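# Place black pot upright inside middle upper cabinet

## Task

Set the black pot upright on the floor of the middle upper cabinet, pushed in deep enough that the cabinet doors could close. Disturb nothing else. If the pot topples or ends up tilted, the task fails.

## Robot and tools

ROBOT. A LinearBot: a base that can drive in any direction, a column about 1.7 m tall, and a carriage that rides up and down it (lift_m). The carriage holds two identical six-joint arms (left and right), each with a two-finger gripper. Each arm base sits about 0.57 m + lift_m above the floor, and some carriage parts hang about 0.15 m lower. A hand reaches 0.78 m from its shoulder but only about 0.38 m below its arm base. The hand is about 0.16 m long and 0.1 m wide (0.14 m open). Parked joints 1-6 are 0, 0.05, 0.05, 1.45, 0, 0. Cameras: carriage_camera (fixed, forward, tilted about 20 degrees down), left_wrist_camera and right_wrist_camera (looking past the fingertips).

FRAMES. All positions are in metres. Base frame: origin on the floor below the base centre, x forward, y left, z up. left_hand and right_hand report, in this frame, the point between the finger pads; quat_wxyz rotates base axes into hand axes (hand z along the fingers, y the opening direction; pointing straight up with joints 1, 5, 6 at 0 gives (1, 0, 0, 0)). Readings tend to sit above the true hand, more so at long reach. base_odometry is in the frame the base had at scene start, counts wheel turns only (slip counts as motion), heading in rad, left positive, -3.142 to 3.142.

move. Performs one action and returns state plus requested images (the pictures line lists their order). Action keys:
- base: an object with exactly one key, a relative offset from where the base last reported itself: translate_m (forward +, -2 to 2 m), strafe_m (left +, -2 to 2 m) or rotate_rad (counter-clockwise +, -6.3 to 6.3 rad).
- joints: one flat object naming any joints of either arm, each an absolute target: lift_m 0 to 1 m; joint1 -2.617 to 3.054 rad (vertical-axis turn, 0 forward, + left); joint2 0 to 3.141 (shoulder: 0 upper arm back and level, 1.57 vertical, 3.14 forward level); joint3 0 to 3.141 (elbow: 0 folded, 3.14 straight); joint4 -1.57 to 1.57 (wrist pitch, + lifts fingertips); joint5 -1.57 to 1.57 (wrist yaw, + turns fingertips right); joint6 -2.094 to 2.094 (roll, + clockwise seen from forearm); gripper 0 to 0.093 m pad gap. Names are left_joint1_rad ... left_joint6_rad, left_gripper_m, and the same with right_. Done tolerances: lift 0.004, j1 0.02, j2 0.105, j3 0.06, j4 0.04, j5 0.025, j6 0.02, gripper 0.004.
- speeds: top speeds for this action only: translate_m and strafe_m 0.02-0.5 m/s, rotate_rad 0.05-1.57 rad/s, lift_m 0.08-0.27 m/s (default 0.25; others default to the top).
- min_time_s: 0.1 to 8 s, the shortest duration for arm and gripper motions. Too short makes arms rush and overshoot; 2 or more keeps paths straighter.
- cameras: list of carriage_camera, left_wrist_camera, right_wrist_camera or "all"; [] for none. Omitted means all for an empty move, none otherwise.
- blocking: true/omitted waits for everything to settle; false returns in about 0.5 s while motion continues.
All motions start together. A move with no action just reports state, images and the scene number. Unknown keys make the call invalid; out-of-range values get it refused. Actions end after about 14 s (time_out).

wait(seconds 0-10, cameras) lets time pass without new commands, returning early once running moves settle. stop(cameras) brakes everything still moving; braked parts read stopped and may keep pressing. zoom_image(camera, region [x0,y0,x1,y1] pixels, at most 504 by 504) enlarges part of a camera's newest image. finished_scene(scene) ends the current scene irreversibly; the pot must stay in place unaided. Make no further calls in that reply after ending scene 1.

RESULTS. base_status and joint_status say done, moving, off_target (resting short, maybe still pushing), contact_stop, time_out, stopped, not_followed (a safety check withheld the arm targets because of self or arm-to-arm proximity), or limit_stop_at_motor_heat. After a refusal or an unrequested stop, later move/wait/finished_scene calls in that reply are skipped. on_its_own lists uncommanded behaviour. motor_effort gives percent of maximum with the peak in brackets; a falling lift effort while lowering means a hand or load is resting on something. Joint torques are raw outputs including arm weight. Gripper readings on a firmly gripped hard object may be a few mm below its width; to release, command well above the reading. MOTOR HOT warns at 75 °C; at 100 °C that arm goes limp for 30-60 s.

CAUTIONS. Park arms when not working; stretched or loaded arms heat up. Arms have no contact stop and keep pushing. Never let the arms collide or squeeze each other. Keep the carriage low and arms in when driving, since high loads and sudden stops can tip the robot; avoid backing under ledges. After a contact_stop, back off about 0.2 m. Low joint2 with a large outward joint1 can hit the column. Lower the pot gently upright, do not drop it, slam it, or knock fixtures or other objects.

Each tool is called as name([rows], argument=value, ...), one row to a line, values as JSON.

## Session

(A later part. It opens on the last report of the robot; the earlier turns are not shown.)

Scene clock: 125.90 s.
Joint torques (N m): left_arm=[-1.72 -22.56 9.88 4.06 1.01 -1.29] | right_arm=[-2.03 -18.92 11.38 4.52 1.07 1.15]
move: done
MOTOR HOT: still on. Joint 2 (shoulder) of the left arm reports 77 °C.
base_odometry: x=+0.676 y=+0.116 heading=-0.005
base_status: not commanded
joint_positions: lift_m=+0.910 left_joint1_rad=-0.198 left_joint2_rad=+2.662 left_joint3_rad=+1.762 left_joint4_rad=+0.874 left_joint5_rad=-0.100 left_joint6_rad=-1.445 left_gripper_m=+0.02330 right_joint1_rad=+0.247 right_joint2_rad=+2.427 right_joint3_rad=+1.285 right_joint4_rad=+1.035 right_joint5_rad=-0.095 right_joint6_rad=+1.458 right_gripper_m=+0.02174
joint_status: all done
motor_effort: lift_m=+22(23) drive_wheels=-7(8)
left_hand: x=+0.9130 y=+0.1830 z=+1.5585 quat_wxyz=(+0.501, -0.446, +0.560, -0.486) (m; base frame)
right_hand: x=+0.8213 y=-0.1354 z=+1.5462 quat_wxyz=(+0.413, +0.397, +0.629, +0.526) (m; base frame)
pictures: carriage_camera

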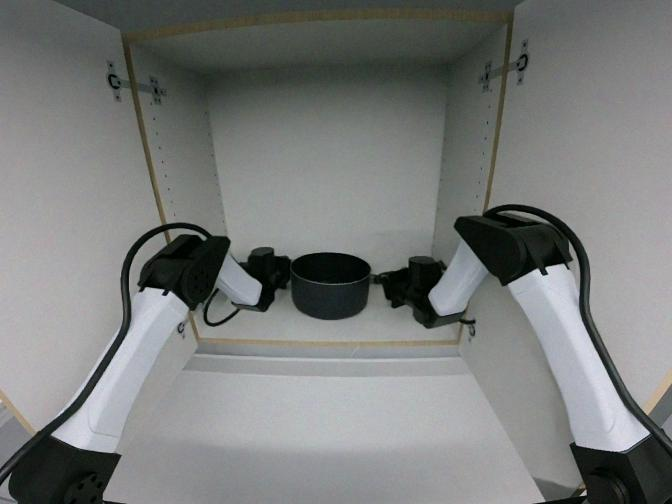

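move(joints={"lift_m": 0.885}, speeds={"lift_m": 0.08})

move(joints={"lift_m": 0.865}, speeds={"lift_m": 0.08}, cameras=["carriage_camera"])

zoom_image(camera="carriage_camera", region=[200, 220, 480, 400])

Scene clock: 127.17 s.
Joint torques (N m): left_arm=[-1.78 -22.69 9.63 4.05 1 -1.28] | right_arm=[-1.95 -19.04 11.28 4.55 1.07 1.15]
move: done
MOTOR HOT: still on. Joint 2 (shoulder) of the left arm reports 78 °C.
base_odometry: x=+0.676 y=+0.116 heading=-0.005
base_status: not commanded
joint_positions: lift_m=+0.885 left_joint1_rad=-0.198 left_joint2_rad=+2.663 left_joint3_rad=+1.764 left_joint4_rad=+0.873 left_joint5_rad=-0.100 left_joint6_rad=-1.445 left_gripper_m=+0.02328 right_joint1_rad=+0.247 right_joint2_rad=+2.428 right_joint3_rad=+1.287 right_joint4_rad=+1.033 right_joint5_rad=-0.095 right_joint6_rad=+1.458 right_gripper_m=+0.02174
joint_status: all done
motor_effort: lift_m=+23(23) drive_wheels=-7(8)
left_hand: x=+0.9132 y=+0.1829 z=+1.5331 quat_wxyz=(+0.501, -0.446, +0.561, -0.486) (m; base frame)
right_hand: x=+0.8219 y=-0.1357 z=+1.5211 quat_wxyz=(+0.413, +0.397, +0.629, +0.525) (m; base frame)
pictures: none

Scene clock: 127.80 s.
Joint torques (N m): left_arm=[-1.76 -22.72 9.25 3.52 1.01 -1.28] | right_arm=[-1.84 -19.12 10.86 4.16 1.06 1.33]
move: done
MOTOR HOT: still on. Joint 2 (shoulder) of the left arm reports 79 °C.
base_odometry: x=+0.676 y=+0.116 heading=-0.005
base_status: not commanded
joint_positions: lift_m=+0.865 left_joint1_rad=-0.198 left_joint2_rad=+2.663 left_joint3_rad=+1.768 left_joint4_rad=+0.919 left_joint5_rad=-0.100 left_joint6_rad=-1.444 left_gripper_m=+0.02326 right_joint1_rad=+0.245 right_joint2_rad=+2.428 right_joint3_rad=+1.293 right_joint4_rad=+1.071 right_joint5_rad=-0.094 right_joint6_rad=+1.441 right_gripper_m=+0.02185
joint_status: all done
on_its_own: left_joint4_rad moved +0.046 toward your old target +1.020
motor_effort: lift_m=+22(22) drive_wheels=+3(8)
left_hand: x=+0.9139 y=+0.1829 z=+1.5265 quat_wxyz=(+0.513, -0.436, +0.546, -0.499) (m; base frame)
right_hand: x=+0.8242 y=-0.1360 z=+1.5128 quat_wxyz=(+0.429, +0.384, +0.620, +0.533) (m; base frame)
pictures: carriage_camera

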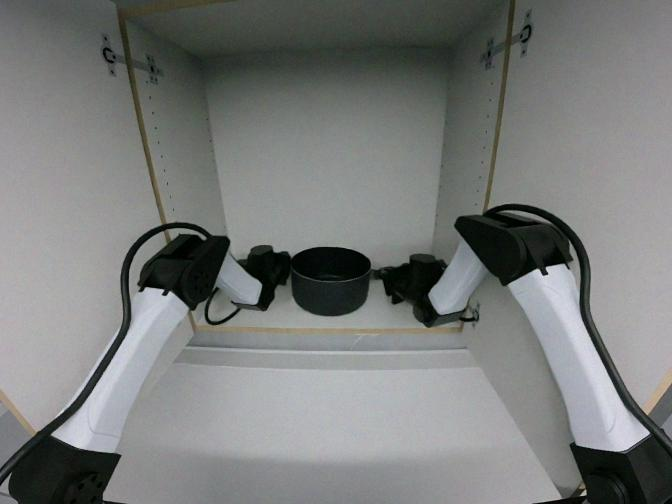

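Scaled by 1.800 from the camera's 672x504 image, which has a finer 960x720 frame.

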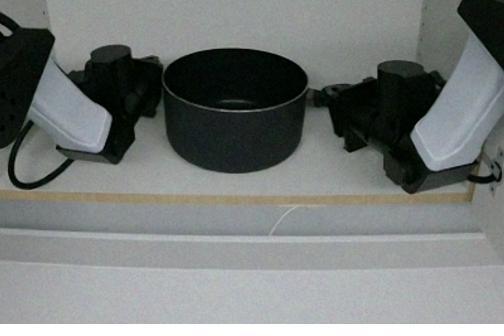

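move(joints={"lift_m": 0.852, "left_joint1_rad": -0.198, "left_joint2_rad": 2.66, "left_joint3_rad": 1.78, "left_joint4_rad": 0.93, "left_joint5_rad": -0.1, "left_joint6_rad": -1.46, "right_joint1_rad": 0.245, "right_joint2_rad": 2.425, "right_joint3_rad": 1.31, "right_joint4_rad": 1.085, "right_joint5_rad": -0.094, "right_joint6_rad": 1.46}, min_time_s=1, speeds={"lift_m": 0.08}, cameras=["all"])

zoom_image(camera="carriage_camera", region=[200, 220, 480, 400])

Scene clock: 131.03 s.
Joint torques (N m): left_arm=[-0.39 -17.51 6.17 2.22 0.11 -0.66] | right_arm=[-0.12 -14.11 5.64 2.09 0.11 0.66]
move: off_target
MOTOR HOT: still on. Joint 2 (shoulder) of the left arm reports 83 °C.
base_odometry: x=+0.676 y=+0.116 heading=-0.005
base_status: not commanded
joint_positions: lift_m=+0.852 left_joint1_rad=-0.194 left_joint2_rad=+2.663 left_joint3_rad=+1.776 left_joint4_rad=+0.943 left_joint5_rad=-0.107 left_joint6_rad=-1.392 left_gripper_m=+0.02138 right_joint1_rad=+0.245 right_joint2_rad=+2.428 right_joint3_rad=+1.303 right_joint4_rad=+1.080 right_joint5_rad=-0.105 right_joint6_rad=+1.395 right_gripper_m=+0.02201
joint_status: left_joint6_rad off_target (ended at -1.391, target -1.460); right_joint6_rad off_target (ended at +1.394, target +1.460); the others done
motor_effort: lift_m=+20(21) drive_wheels=-7(8)
left_hand: x=+0.9153 y=+0.1859 z=+1.5233 quat_wxyz=(+0.535, -0.418, +0.545, -0.491) (m; base frame)
right_hand: x=+0.8256 y=-0.1339 z=+1.5060 quat_wxyz=(+0.443, +0.362, +0.626, +0.530) (m; base frame)
pictures: carriage_camera, left_wrist_camera, right_wrist_camera

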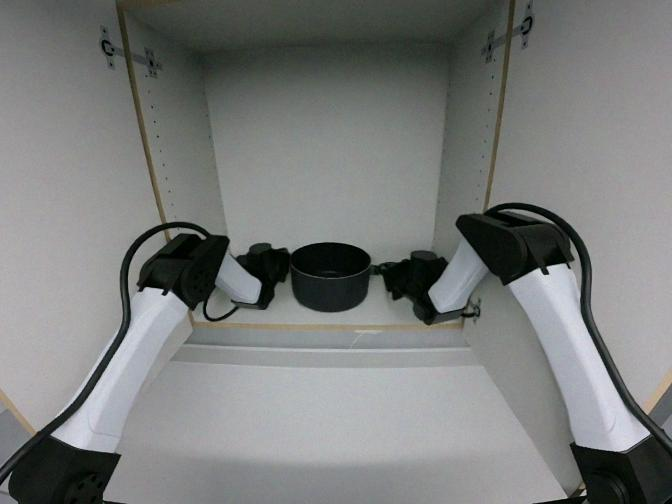

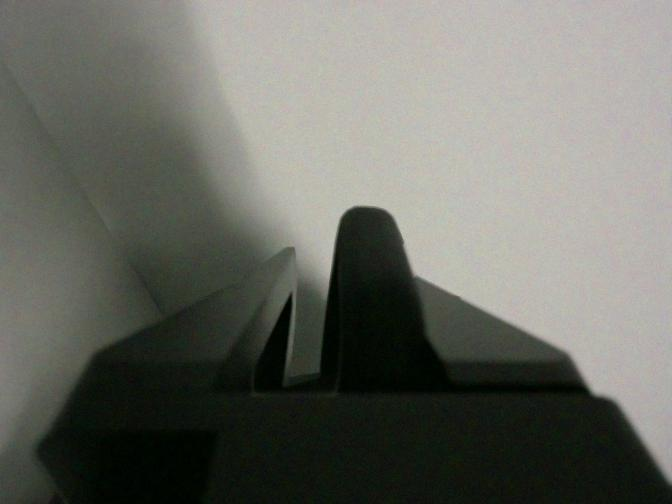

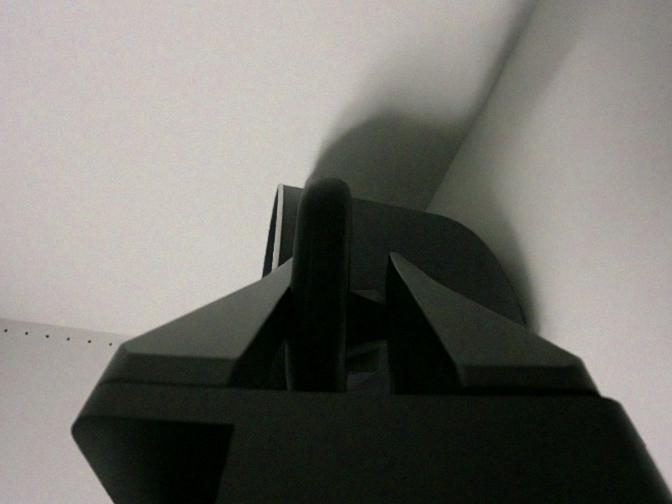

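Scaled by 1.800 from the camera's 672x504 image, which has a finer 960x720 frame.

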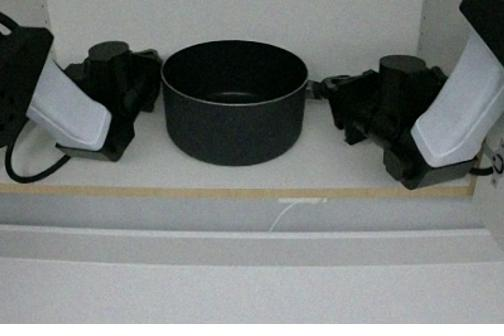

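move(joints={"left_gripper_m": 0.06, "right_gripper_m": 0.06, "lift_m": 0.845}, min_time_s=2, speeds={"lift_m": 0.08}, cameras=["all"])

zoom_image(camera="carriage_camera", region=[200, 220, 480, 400])

Scene clock: 133.87 s.
Joint torques (N m): left_arm=[-0.61 -17.51 6.26 2.46 0.11 0.02] | right_arm=[-0.29 -13.96 5.64 2 0.18 0.05]
move: done
MOTOR HOT: still on. Joint 2 (shoulder) of the left arm reports 84 °C.
base_odometry: x=+0.676 y=+0.116 heading=-0.005
base_status: not commanded
joint_positions: lift_m=+0.845 left_joint1_rad=-0.192 left_joint2_rad=+2.663 left_joint3_rad=+1.776 left_joint4_rad=+0.923 left_joint5_rad=-0.107 left_joint6_rad=-1.451 left_gripper_m=+0.05988 right_joint1_rad=+0.247 right_joint2_rad=+2.426 right_joint3_rad=+1.303 right_joint4_rad=+1.087 right_joint5_rad=-0.108 right_joint6_rad=+1.447 right_gripper_m=+0.05991
joint_status: all done
on_its_own: left_joint6_rad moved -0.060 to your old target -1.460; right_joint6_rad moved +0.053 to your old target +1.460
motor_effort: lift_m=+19(20) drive_wheels=-7(8)
left_hand: x=+0.9158 y=+0.1875 z=+1.5114 quat_wxyz=(+0.517, -0.439, +0.538, -0.501) (m; base frame)
right_hand: x=+0.8253 y=-0.1322 z=+1.5025 quat_wxyz=(+0.430, +0.375, +0.614, +0.545) (m; base frame)
pictures: carriage_camera, left_wrist_camera, right_wrist_camera

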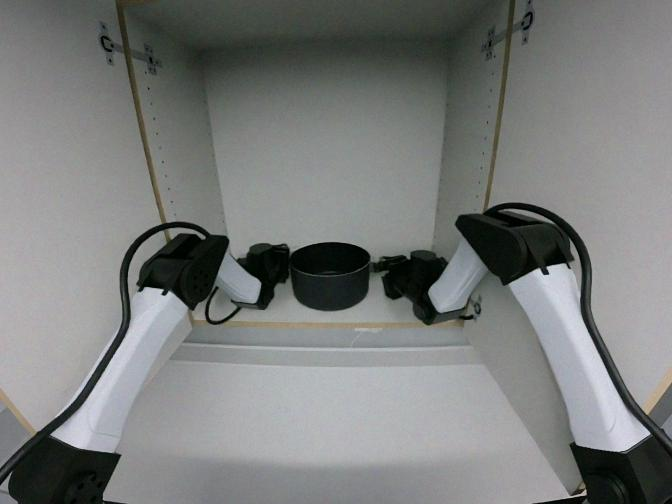

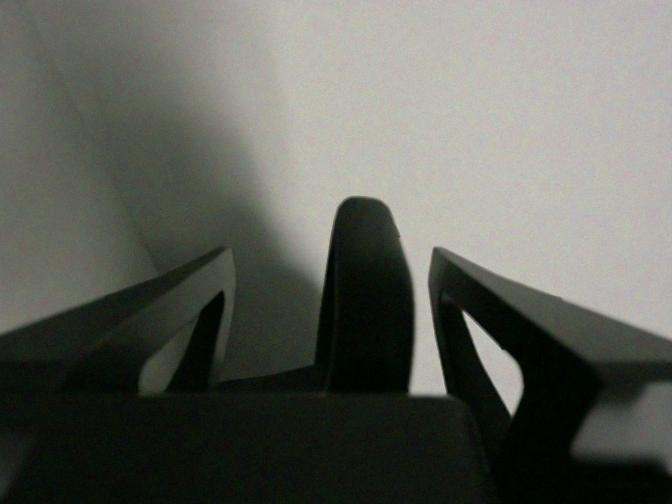

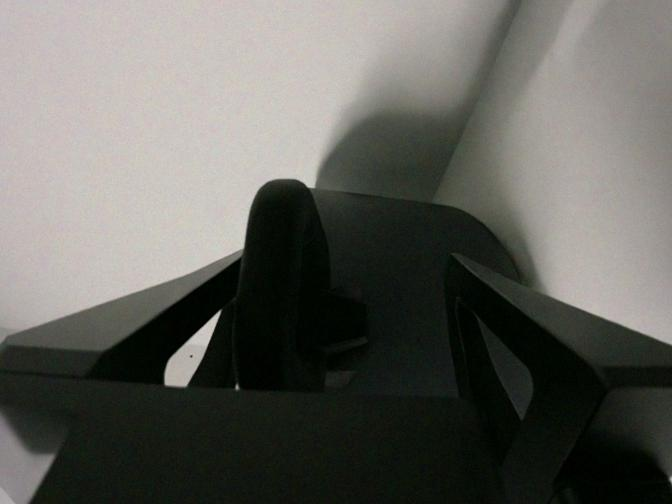

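Scaled by 1.800 from the camera's 672x504 image, which has a finer 960x720 frame.

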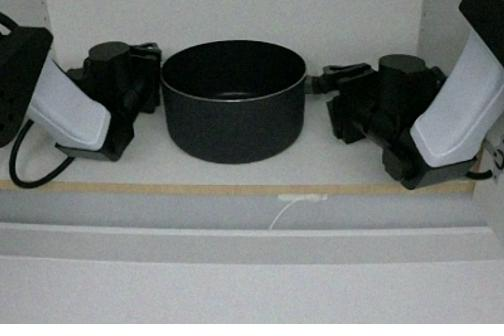

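move(joints={"left_gripper_m": 0.085, "right_gripper_m": 0.085, "lift_m": 0.862}, min_time_s=1, speeds={"lift_m": 0.08})

move(base={"translate_m": -0.1}, speeds={"translate_m": 0.08}, cameras=["all"])

Scene clock: 136.13 s.
Joint torques (N m): left_arm=[-0.62 -17.83 6.23 2.52 0.1 0] | right_arm=[-0.27 -14.16 5.72 2.1 0.15 0.03]
move: done
MOTOR HOT: still on. Joint 2 (shoulder) of the left arm reports 84 °C.
base_odometry: x=+0.676 y=+0.116 heading=-0.005
base_status: not commanded
joint_positions: lift_m=+0.862 left_joint1_rad=-0.192 left_joint2_rad=+2.667 left_joint3_rad=+1.776 left_joint4_rad=+0.918 left_joint5_rad=-0.107 left_joint6_rad=-1.451 left_gripper_m=+0.08486 right_joint1_rad=+0.247 right_joint2_rad=+2.429 right_joint3_rad=+1.303 right_joint4_rad=+1.079 right_joint5_rad=-0.108 right_joint6_rad=+1.448 right_gripper_m=+0.08489
joint_status: all done
motor_effort: lift_m=+23(28) drive_wheels=-8(8)
left_hand: x=+0.9158 y=+0.1875 z=+1.5244 quat_wxyz=(+0.515, -0.441, +0.540, -0.499) (m; base frame)
right_hand: x=+0.8251 y=-0.1323 z=+1.5152 quat_wxyz=(+0.427, +0.378, +0.617, +0.543) (m; base frame)
pictures: none

Scene clock: 138.00 s.
Joint torques (N m): left_arm=[-0.53 -17.88 6.13 2.52 0.1 0] | right_arm=[-0.14 -14.17 5.57 2.09 0.15 0.04]
move: done
MOTOR HOT: still on. Joint 2 (shoulder) of the left arm reports 83 °C.
base_odometry: x=+0.576 y=+0.117 heading=-0.005
base_status: done
joint_positions: lift_m=+0.862 left_joint1_rad=-0.193 left_joint2_rad=+2.667 left_joint3_rad=+1.776 left_joint4_rad=+0.918 left_joint5_rad=-0.107 left_joint6_rad=-1.451 left_gripper_m=+0.08486 right_joint1_rad=+0.247 right_joint2_rad=+2.429 right_joint3_rad=+1.303 right_joint4_rad=+1.079 right_joint5_rad=-0.107 right_joint6_rad=+1.448 right_gripper_m=+0.08489
joint_status: not commanded
motor_effort: lift_m=+23(23) drive_wheels=+2(16)
left_hand: x=+0.9157 y=+0.1870 z=+1.5244 quat_wxyz=(+0.515, -0.441, +0.540, -0.499) (m; base frame)
right_hand: x=+0.8252 y=-0.1326 z=+1.5152 quat_wxyz=(+0.427, +0.378, +0.617, +0.542) (m; base frame)
pictures: carriage_camera, left_wrist_camera, right_wrist_camera

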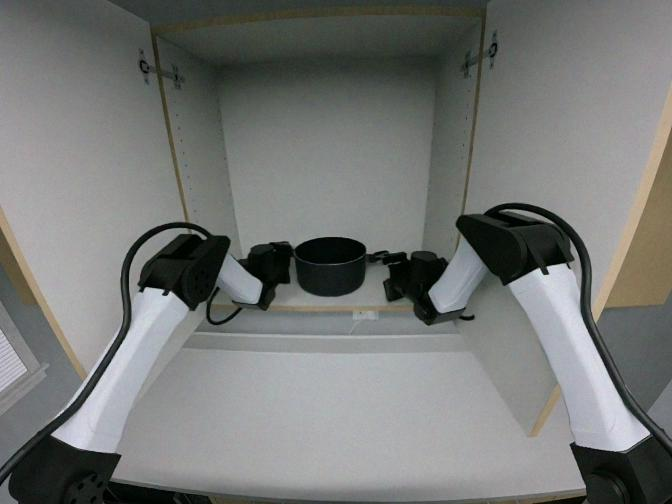

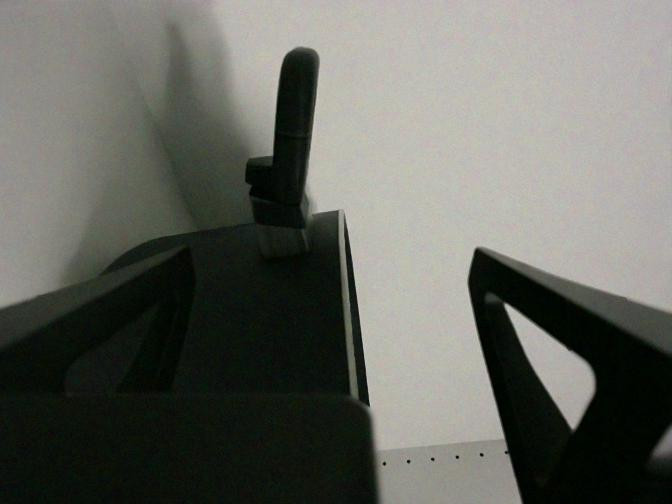

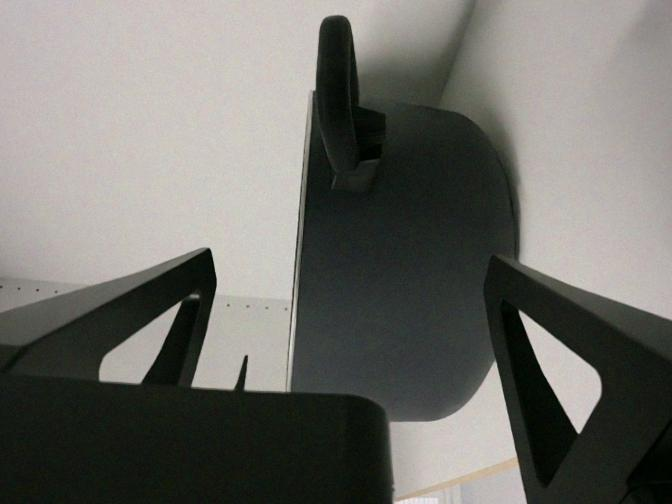

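zoom_image(camera="carriage_camera", region=[200, 200, 480, 380])

move(base={"translate_m": -0.5}, speeds={"translate_m": 0.2}, cameras=["carriage_camera"])

Scaled by 1.800 from the camera's 672x504 image, which has a finer 960x720 frame.

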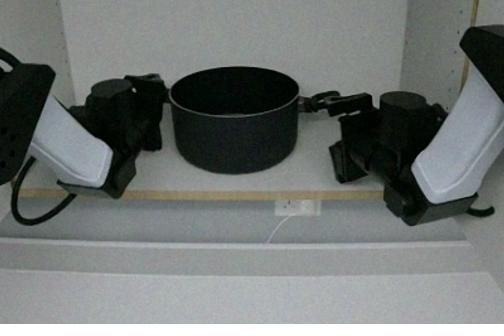

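Scene clock: 142.40 s.
Joint torques (N m): left_arm=[-0.44 -17.85 6.22 2.51 0.1 0] | right_arm=[-0.23 -14.37 5.68 2.09 0.13 0.05]
move: done
MOTOR HOT: still on. Joint 2 (shoulder) of the left arm reports 81 °C.
base_odometry: x=+0.076 y=+0.119 heading=-0.004
base_status: done
joint_positions: lift_m=+0.862 left_joint1_rad=-0.194 left_joint2_rad=+2.667 left_joint3_rad=+1.776 left_joint4_rad=+0.918 left_joint5_rad=-0.107 left_joint6_rad=-1.451 left_gripper_m=+0.08486 right_joint1_rad=+0.247 right_joint2_rad=+2.429 right_joint3_rad=+1.303 right_joint4_rad=+1.079 right_joint5_rad=-0.107 right_joint6_rad=+1.448 right_gripper_m=+0.08489
joint_status: not commanded
motor_effort: lift_m=+23(23) drive_wheels=-6(10)
left_hand: x=+0.9156 y=+0.1865 z=+1.5244 quat_wxyz=(+0.514, -0.440, +0.541, -0.499) (m; base frame)
right_hand: x=+0.8252 y=-0.1326 z=+1.5152 quat_wxyz=(+0.427, +0.378, +0.617, +0.542) (m; base frame)
pictures: carriage_camera

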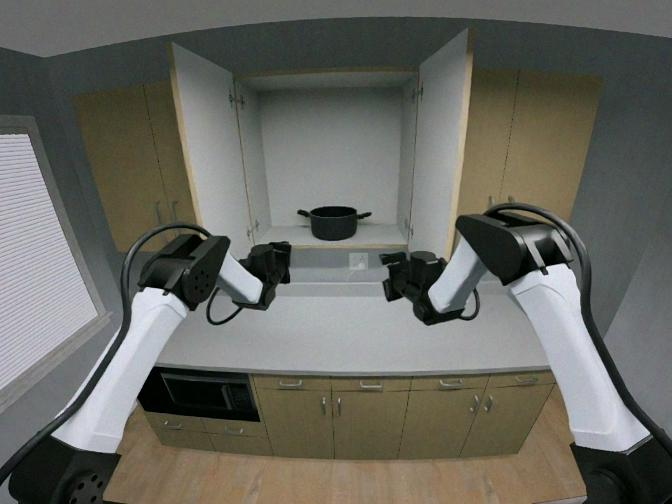

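move(joints={"lift_m": 0.3, "left_joint1_rad": 0, "left_joint2_rad": 0.05, "left_joint3_rad": 0.05, "left_joint4_rad": 1.45, "left_joint5_rad": 0, "left_joint6_rad": 0, "right_joint1_rad": 0, "right_joint2_rad": 0.05, "right_joint3_rad": 0.05, "right_joint4_rad": 1.45, "right_joint5_rad": 0, "right_joint6_rad": 0}, min_time_s=3, cameras=["carriage_camera"])

wait(seconds=10)

wait(seconds=10)

wait(seconds=10)

wait(seconds=10)

wait(seconds=10)

wait(seconds=10)

Scene clock: 147.13 s.
Joint torques (N m): left_arm=[0.58 3.56 4.55 0.03 0.15 0.15] | right_arm=[-0.59 3.73 4.27 -0.13 0.16 -0.17]
move: done
MOTOR HOT: still on. Joint 2 (shoulder) of the left arm reports 80 °C.
base_odometry: x=+0.076 y=+0.119 heading=-0.004
base_status: not commanded
joint_positions: lift_m=+0.300 left_joint1_rad=-0.006 left_joint2_rad=+0.055 left_joint3_rad=+0.054 left_joint4_rad=+1.436 left_joint5_rad=-0.013 left_joint6_rad=-0.013 left_gripper_m=+0.08487 right_joint1_rad=+0.006 right_joint2_rad=+0.055 right_joint3_rad=+0.058 right_joint4_rad=+1.441 right_joint5_rad=-0.015 right_joint6_rad=+0.014 right_gripper_m=+0.08490
joint_status: all done
motor_effort: lift_m=+22(22) drive_wheels=-6(7)
left_hand: x=+0.2578 y=+0.3055 z=+1.3077 quat_wxyz=(+0.998, -0.007, +0.068, -0.009) (m; base frame)
right_hand: x=+0.2555 y=-0.3006 z=+1.3090 quat_wxyz=(+0.998, -0.007, +0.064, +0.011) (m; base frame)
pictures: carriage_camera

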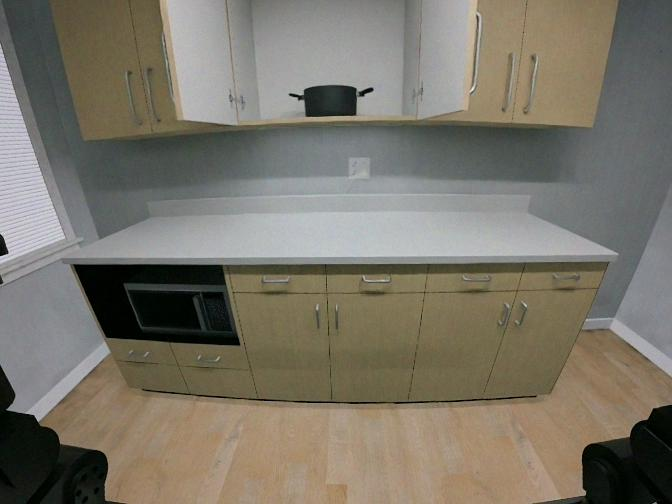

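Scene clock: 157.13 s.
Joint torques (N m): left_arm=[0.55 3.6 4.53 0.03 0.17 0.15] | right_arm=[-0.58 3.73 4.25 -0.16 0.16 -0.15]
MOTOR HOT: cleared for the motors of the left arm.
base_odometry: x=+0.076 y=+0.119 heading=-0.004
base_status: not commanded
joint_positions: lift_m=+0.300 left_joint1_rad=-0.006 left_joint2_rad=+0.055 left_joint3_rad=+0.054 left_joint4_rad=+1.436 left_joint5_rad=-0.013 left_joint6_rad=-0.011 left_gripper_m=+0.08487 right_joint1_rad=+0.006 right_joint2_rad=+0.055 right_joint3_rad=+0.058 right_joint4_rad=+1.441 right_joint5_rad=-0.015 right_joint6_rad=+0.013 right_gripper_m=+0.08490
joint_status: all done
motor_effort: lift_m=+22(22) drive_wheels=-6(7)
left_hand: x=+0.2578 y=+0.3055 z=+1.3077 quat_wxyz=(+0.998, -0.007, +0.068, -0.008) (m; base frame)
right_hand: x=+0.2555 y=-0.3007 z=+1.3090 quat_wxyz=(+0.998, -0.007, +0.064, +0.010) (m; base frame)
wait: 10.00 s; at rest by 0.27 s
pictures: none

Scene clock: 167.13 s.
Joint torques (N m): left_arm=[0.57 3.67 4.57 0.03 0.17 0.15] | right_arm=[-0.55 3.74 4.29 -0.13 0.17 -0.15]
base_odometry: x=+0.076 y=+0.119 heading=-0.004
base_status: not commanded
joint_positions: lift_m=+0.300 left_joint1_rad=-0.006 left_joint2_rad=+0.055 left_joint3_rad=+0.054 left_joint4_rad=+1.436 left_joint5_rad=-0.013 left_joint6_rad=-0.011 left_gripper_m=+0.08487 right_joint1_rad=+0.006 right_joint2_rad=+0.055 right_joint3_rad=+0.058 right_joint4_rad=+1.441 right_joint5_rad=-0.015 right_joint6_rad=+0.013 right_gripper_m=+0.08490
joint_status: all done
motor_effort: lift_m=+22(22) drive_wheels=-6(7)
left_hand: x=+0.2578 y=+0.3055 z=+1.3077 quat_wxyz=(+0.998, -0.007, +0.068, -0.008) (m; base frame)
right_hand: x=+0.2555 y=-0.3007 z=+1.3090 quat_wxyz=(+0.998, -0.007, +0.064, +0.010) (m; base frame)
wait: 10.00 s; at rest by 0.27 s
pictures: none

Scene clock: 177.13 s.
Joint torques (N m): left_arm=[0.57 3.62 4.56 0.03 0.16 0.14] | right_arm=[-0.61 3.82 4.34 -0.15 0.17 -0.17]
base_odometry: x=+0.076 y=+0.119 heading=-0.004
base_status: not commanded
joint_positions: lift_m=+0.300 left_joint1_rad=-0.006 left_joint2_rad=+0.055 left_joint3_rad=+0.054 left_joint4_rad=+1.436 left_joint5_rad=-0.013 left_joint6_rad=-0.011 left_gripper_m=+0.08487 right_joint1_rad=+0.006 right_joint2_rad=+0.055 right_joint3_rad=+0.058 right_joint4_rad=+1.441 right_joint5_rad=-0.015 right_joint6_rad=+0.013 right_gripper_m=+0.08490
joint_status: all done
motor_effort: lift_m=+22(22) drive_wheels=-6(7)
left_hand: x=+0.2578 y=+0.3055 z=+1.3077 quat_wxyz=(+0.998, -0.007, +0.068, -0.008) (m; base frame)
right_hand: x=+0.2555 y=-0.3007 z=+1.3090 quat_wxyz=(+0.998, -0.007, +0.064, +0.010) (m; base frame)
wait: 10.00 s; at rest by 0.27 s
pictures: none

Scene clock: 187.13 s.
Joint torques (N m): left_arm=[0.51 3.55 4.46 0.03 0.17 0.15] | right_arm=[-0.5 3.73 4.36 -0.16 0.14 -0.16]
base_odometry: x=+0.076 y=+0.119 heading=-0.004
base_status: not commanded
joint_positions: lift_m=+0.300 left_joint1_rad=-0.006 left_joint2_rad=+0.055 left_joint3_rad=+0.054 left_joint4_rad=+1.436 left_joint5_rad=-0.013 left_joint6_rad=-0.011 left_gripper_m=+0.08487 right_joint1_rad=+0.006 right_joint2_rad=+0.055 right_joint3_rad=+0.058 right_joint4_rad=+1.441 right_joint5_rad=-0.015 right_joint6_rad=+0.013 right_gripper_m=+0.08490
joint_status: all done
motor_effort: lift_m=+22(22) drive_wheels=-6(7)
left_hand: x=+0.2578 y=+0.3055 z=+1.3077 quat_wxyz=(+0.998, -0.007, +0.068, -0.008) (m; base frame)
right_hand: x=+0.2555 y=-0.3007 z=+1.3090 quat_wxyz=(+0.998, -0.007, +0.064, +0.010) (m; base frame)
wait: 10.00 s; at rest by 0.27 s
pictures: none

Scene clock: 197.13 s.
Joint torques (N m): left_arm=[0.58 3.6 4.48 0.04 0.18 0.14] | right_arm=[-0.53 3.75 4.31 -0.14 0.17 -0.16]
base_odometry: x=+0.076 y=+0.119 heading=-0.004
base_status: not commanded
joint_positions: lift_m=+0.300 left_joint1_rad=-0.006 left_joint2_rad=+0.055 left_joint3_rad=+0.054 left_joint4_rad=+1.436 left_joint5_rad=-0.013 left_joint6_rad=-0.011 left_gripper_m=+0.08487 right_joint1_rad=+0.006 right_joint2_rad=+0.055 right_joint3_rad=+0.058 right_joint4_rad=+1.441 right_joint5_rad=-0.015 right_joint6_rad=+0.013 right_gripper_m=+0.08490
joint_status: all done
motor_effort: lift_m=+22(22) drive_wheels=-6(7)
left_hand: x=+0.2578 y=+0.3055 z=+1.3077 quat_wxyz=(+0.998, -0.007, +0.068, -0.008) (m; base frame)
right_hand: x=+0.2555 y=-0.3007 z=+1.3090 quat_wxyz=(+0.998, -0.007, +0.064, +0.010) (m; base frame)
wait: 10.00 s; at rest by 0.27 s
pictures: none

Scene clock: 207.13 s.
Joint torques (N m): left_arm=[0.61 3.59 4.51 0.03 0.17 0.16] | right_arm=[-0.66 3.73 4.31 -0.14 0.14 -0.14]
base_odometry: x=+0.076 y=+0.119 heading=-0.004
base_status: not commanded
joint_positions: lift_m=+0.300 left_joint1_rad=-0.006 left_joint2_rad=+0.055 left_joint3_rad=+0.054 left_joint4_rad=+1.436 left_joint5_rad=-0.013 left_joint6_rad=-0.011 left_gripper_m=+0.08487 right_joint1_rad=+0.006 right_joint2_rad=+0.055 right_joint3_rad=+0.058 right_joint4_rad=+1.441 right_joint5_rad=-0.015 right_joint6_rad=+0.013 right_gripper_m=+0.08490
joint_status: all done
motor_effort: lift_m=+22(22) drive_wheels=-5(7)
left_hand: x=+0.2578 y=+0.3055 z=+1.3077 quat_wxyz=(+0.998, -0.007, +0.068, -0.008) (m; base frame)
right_hand: x=+0.2555 y=-0.3007 z=+1.3090 quat_wxyz=(+0.998, -0.007, +0.064, +0.010) (m; base frame)
wait: 10.00 s; at rest by 0.27 s
pictures: none

finished_scene(scene=1)

The scene is finished: the task was done.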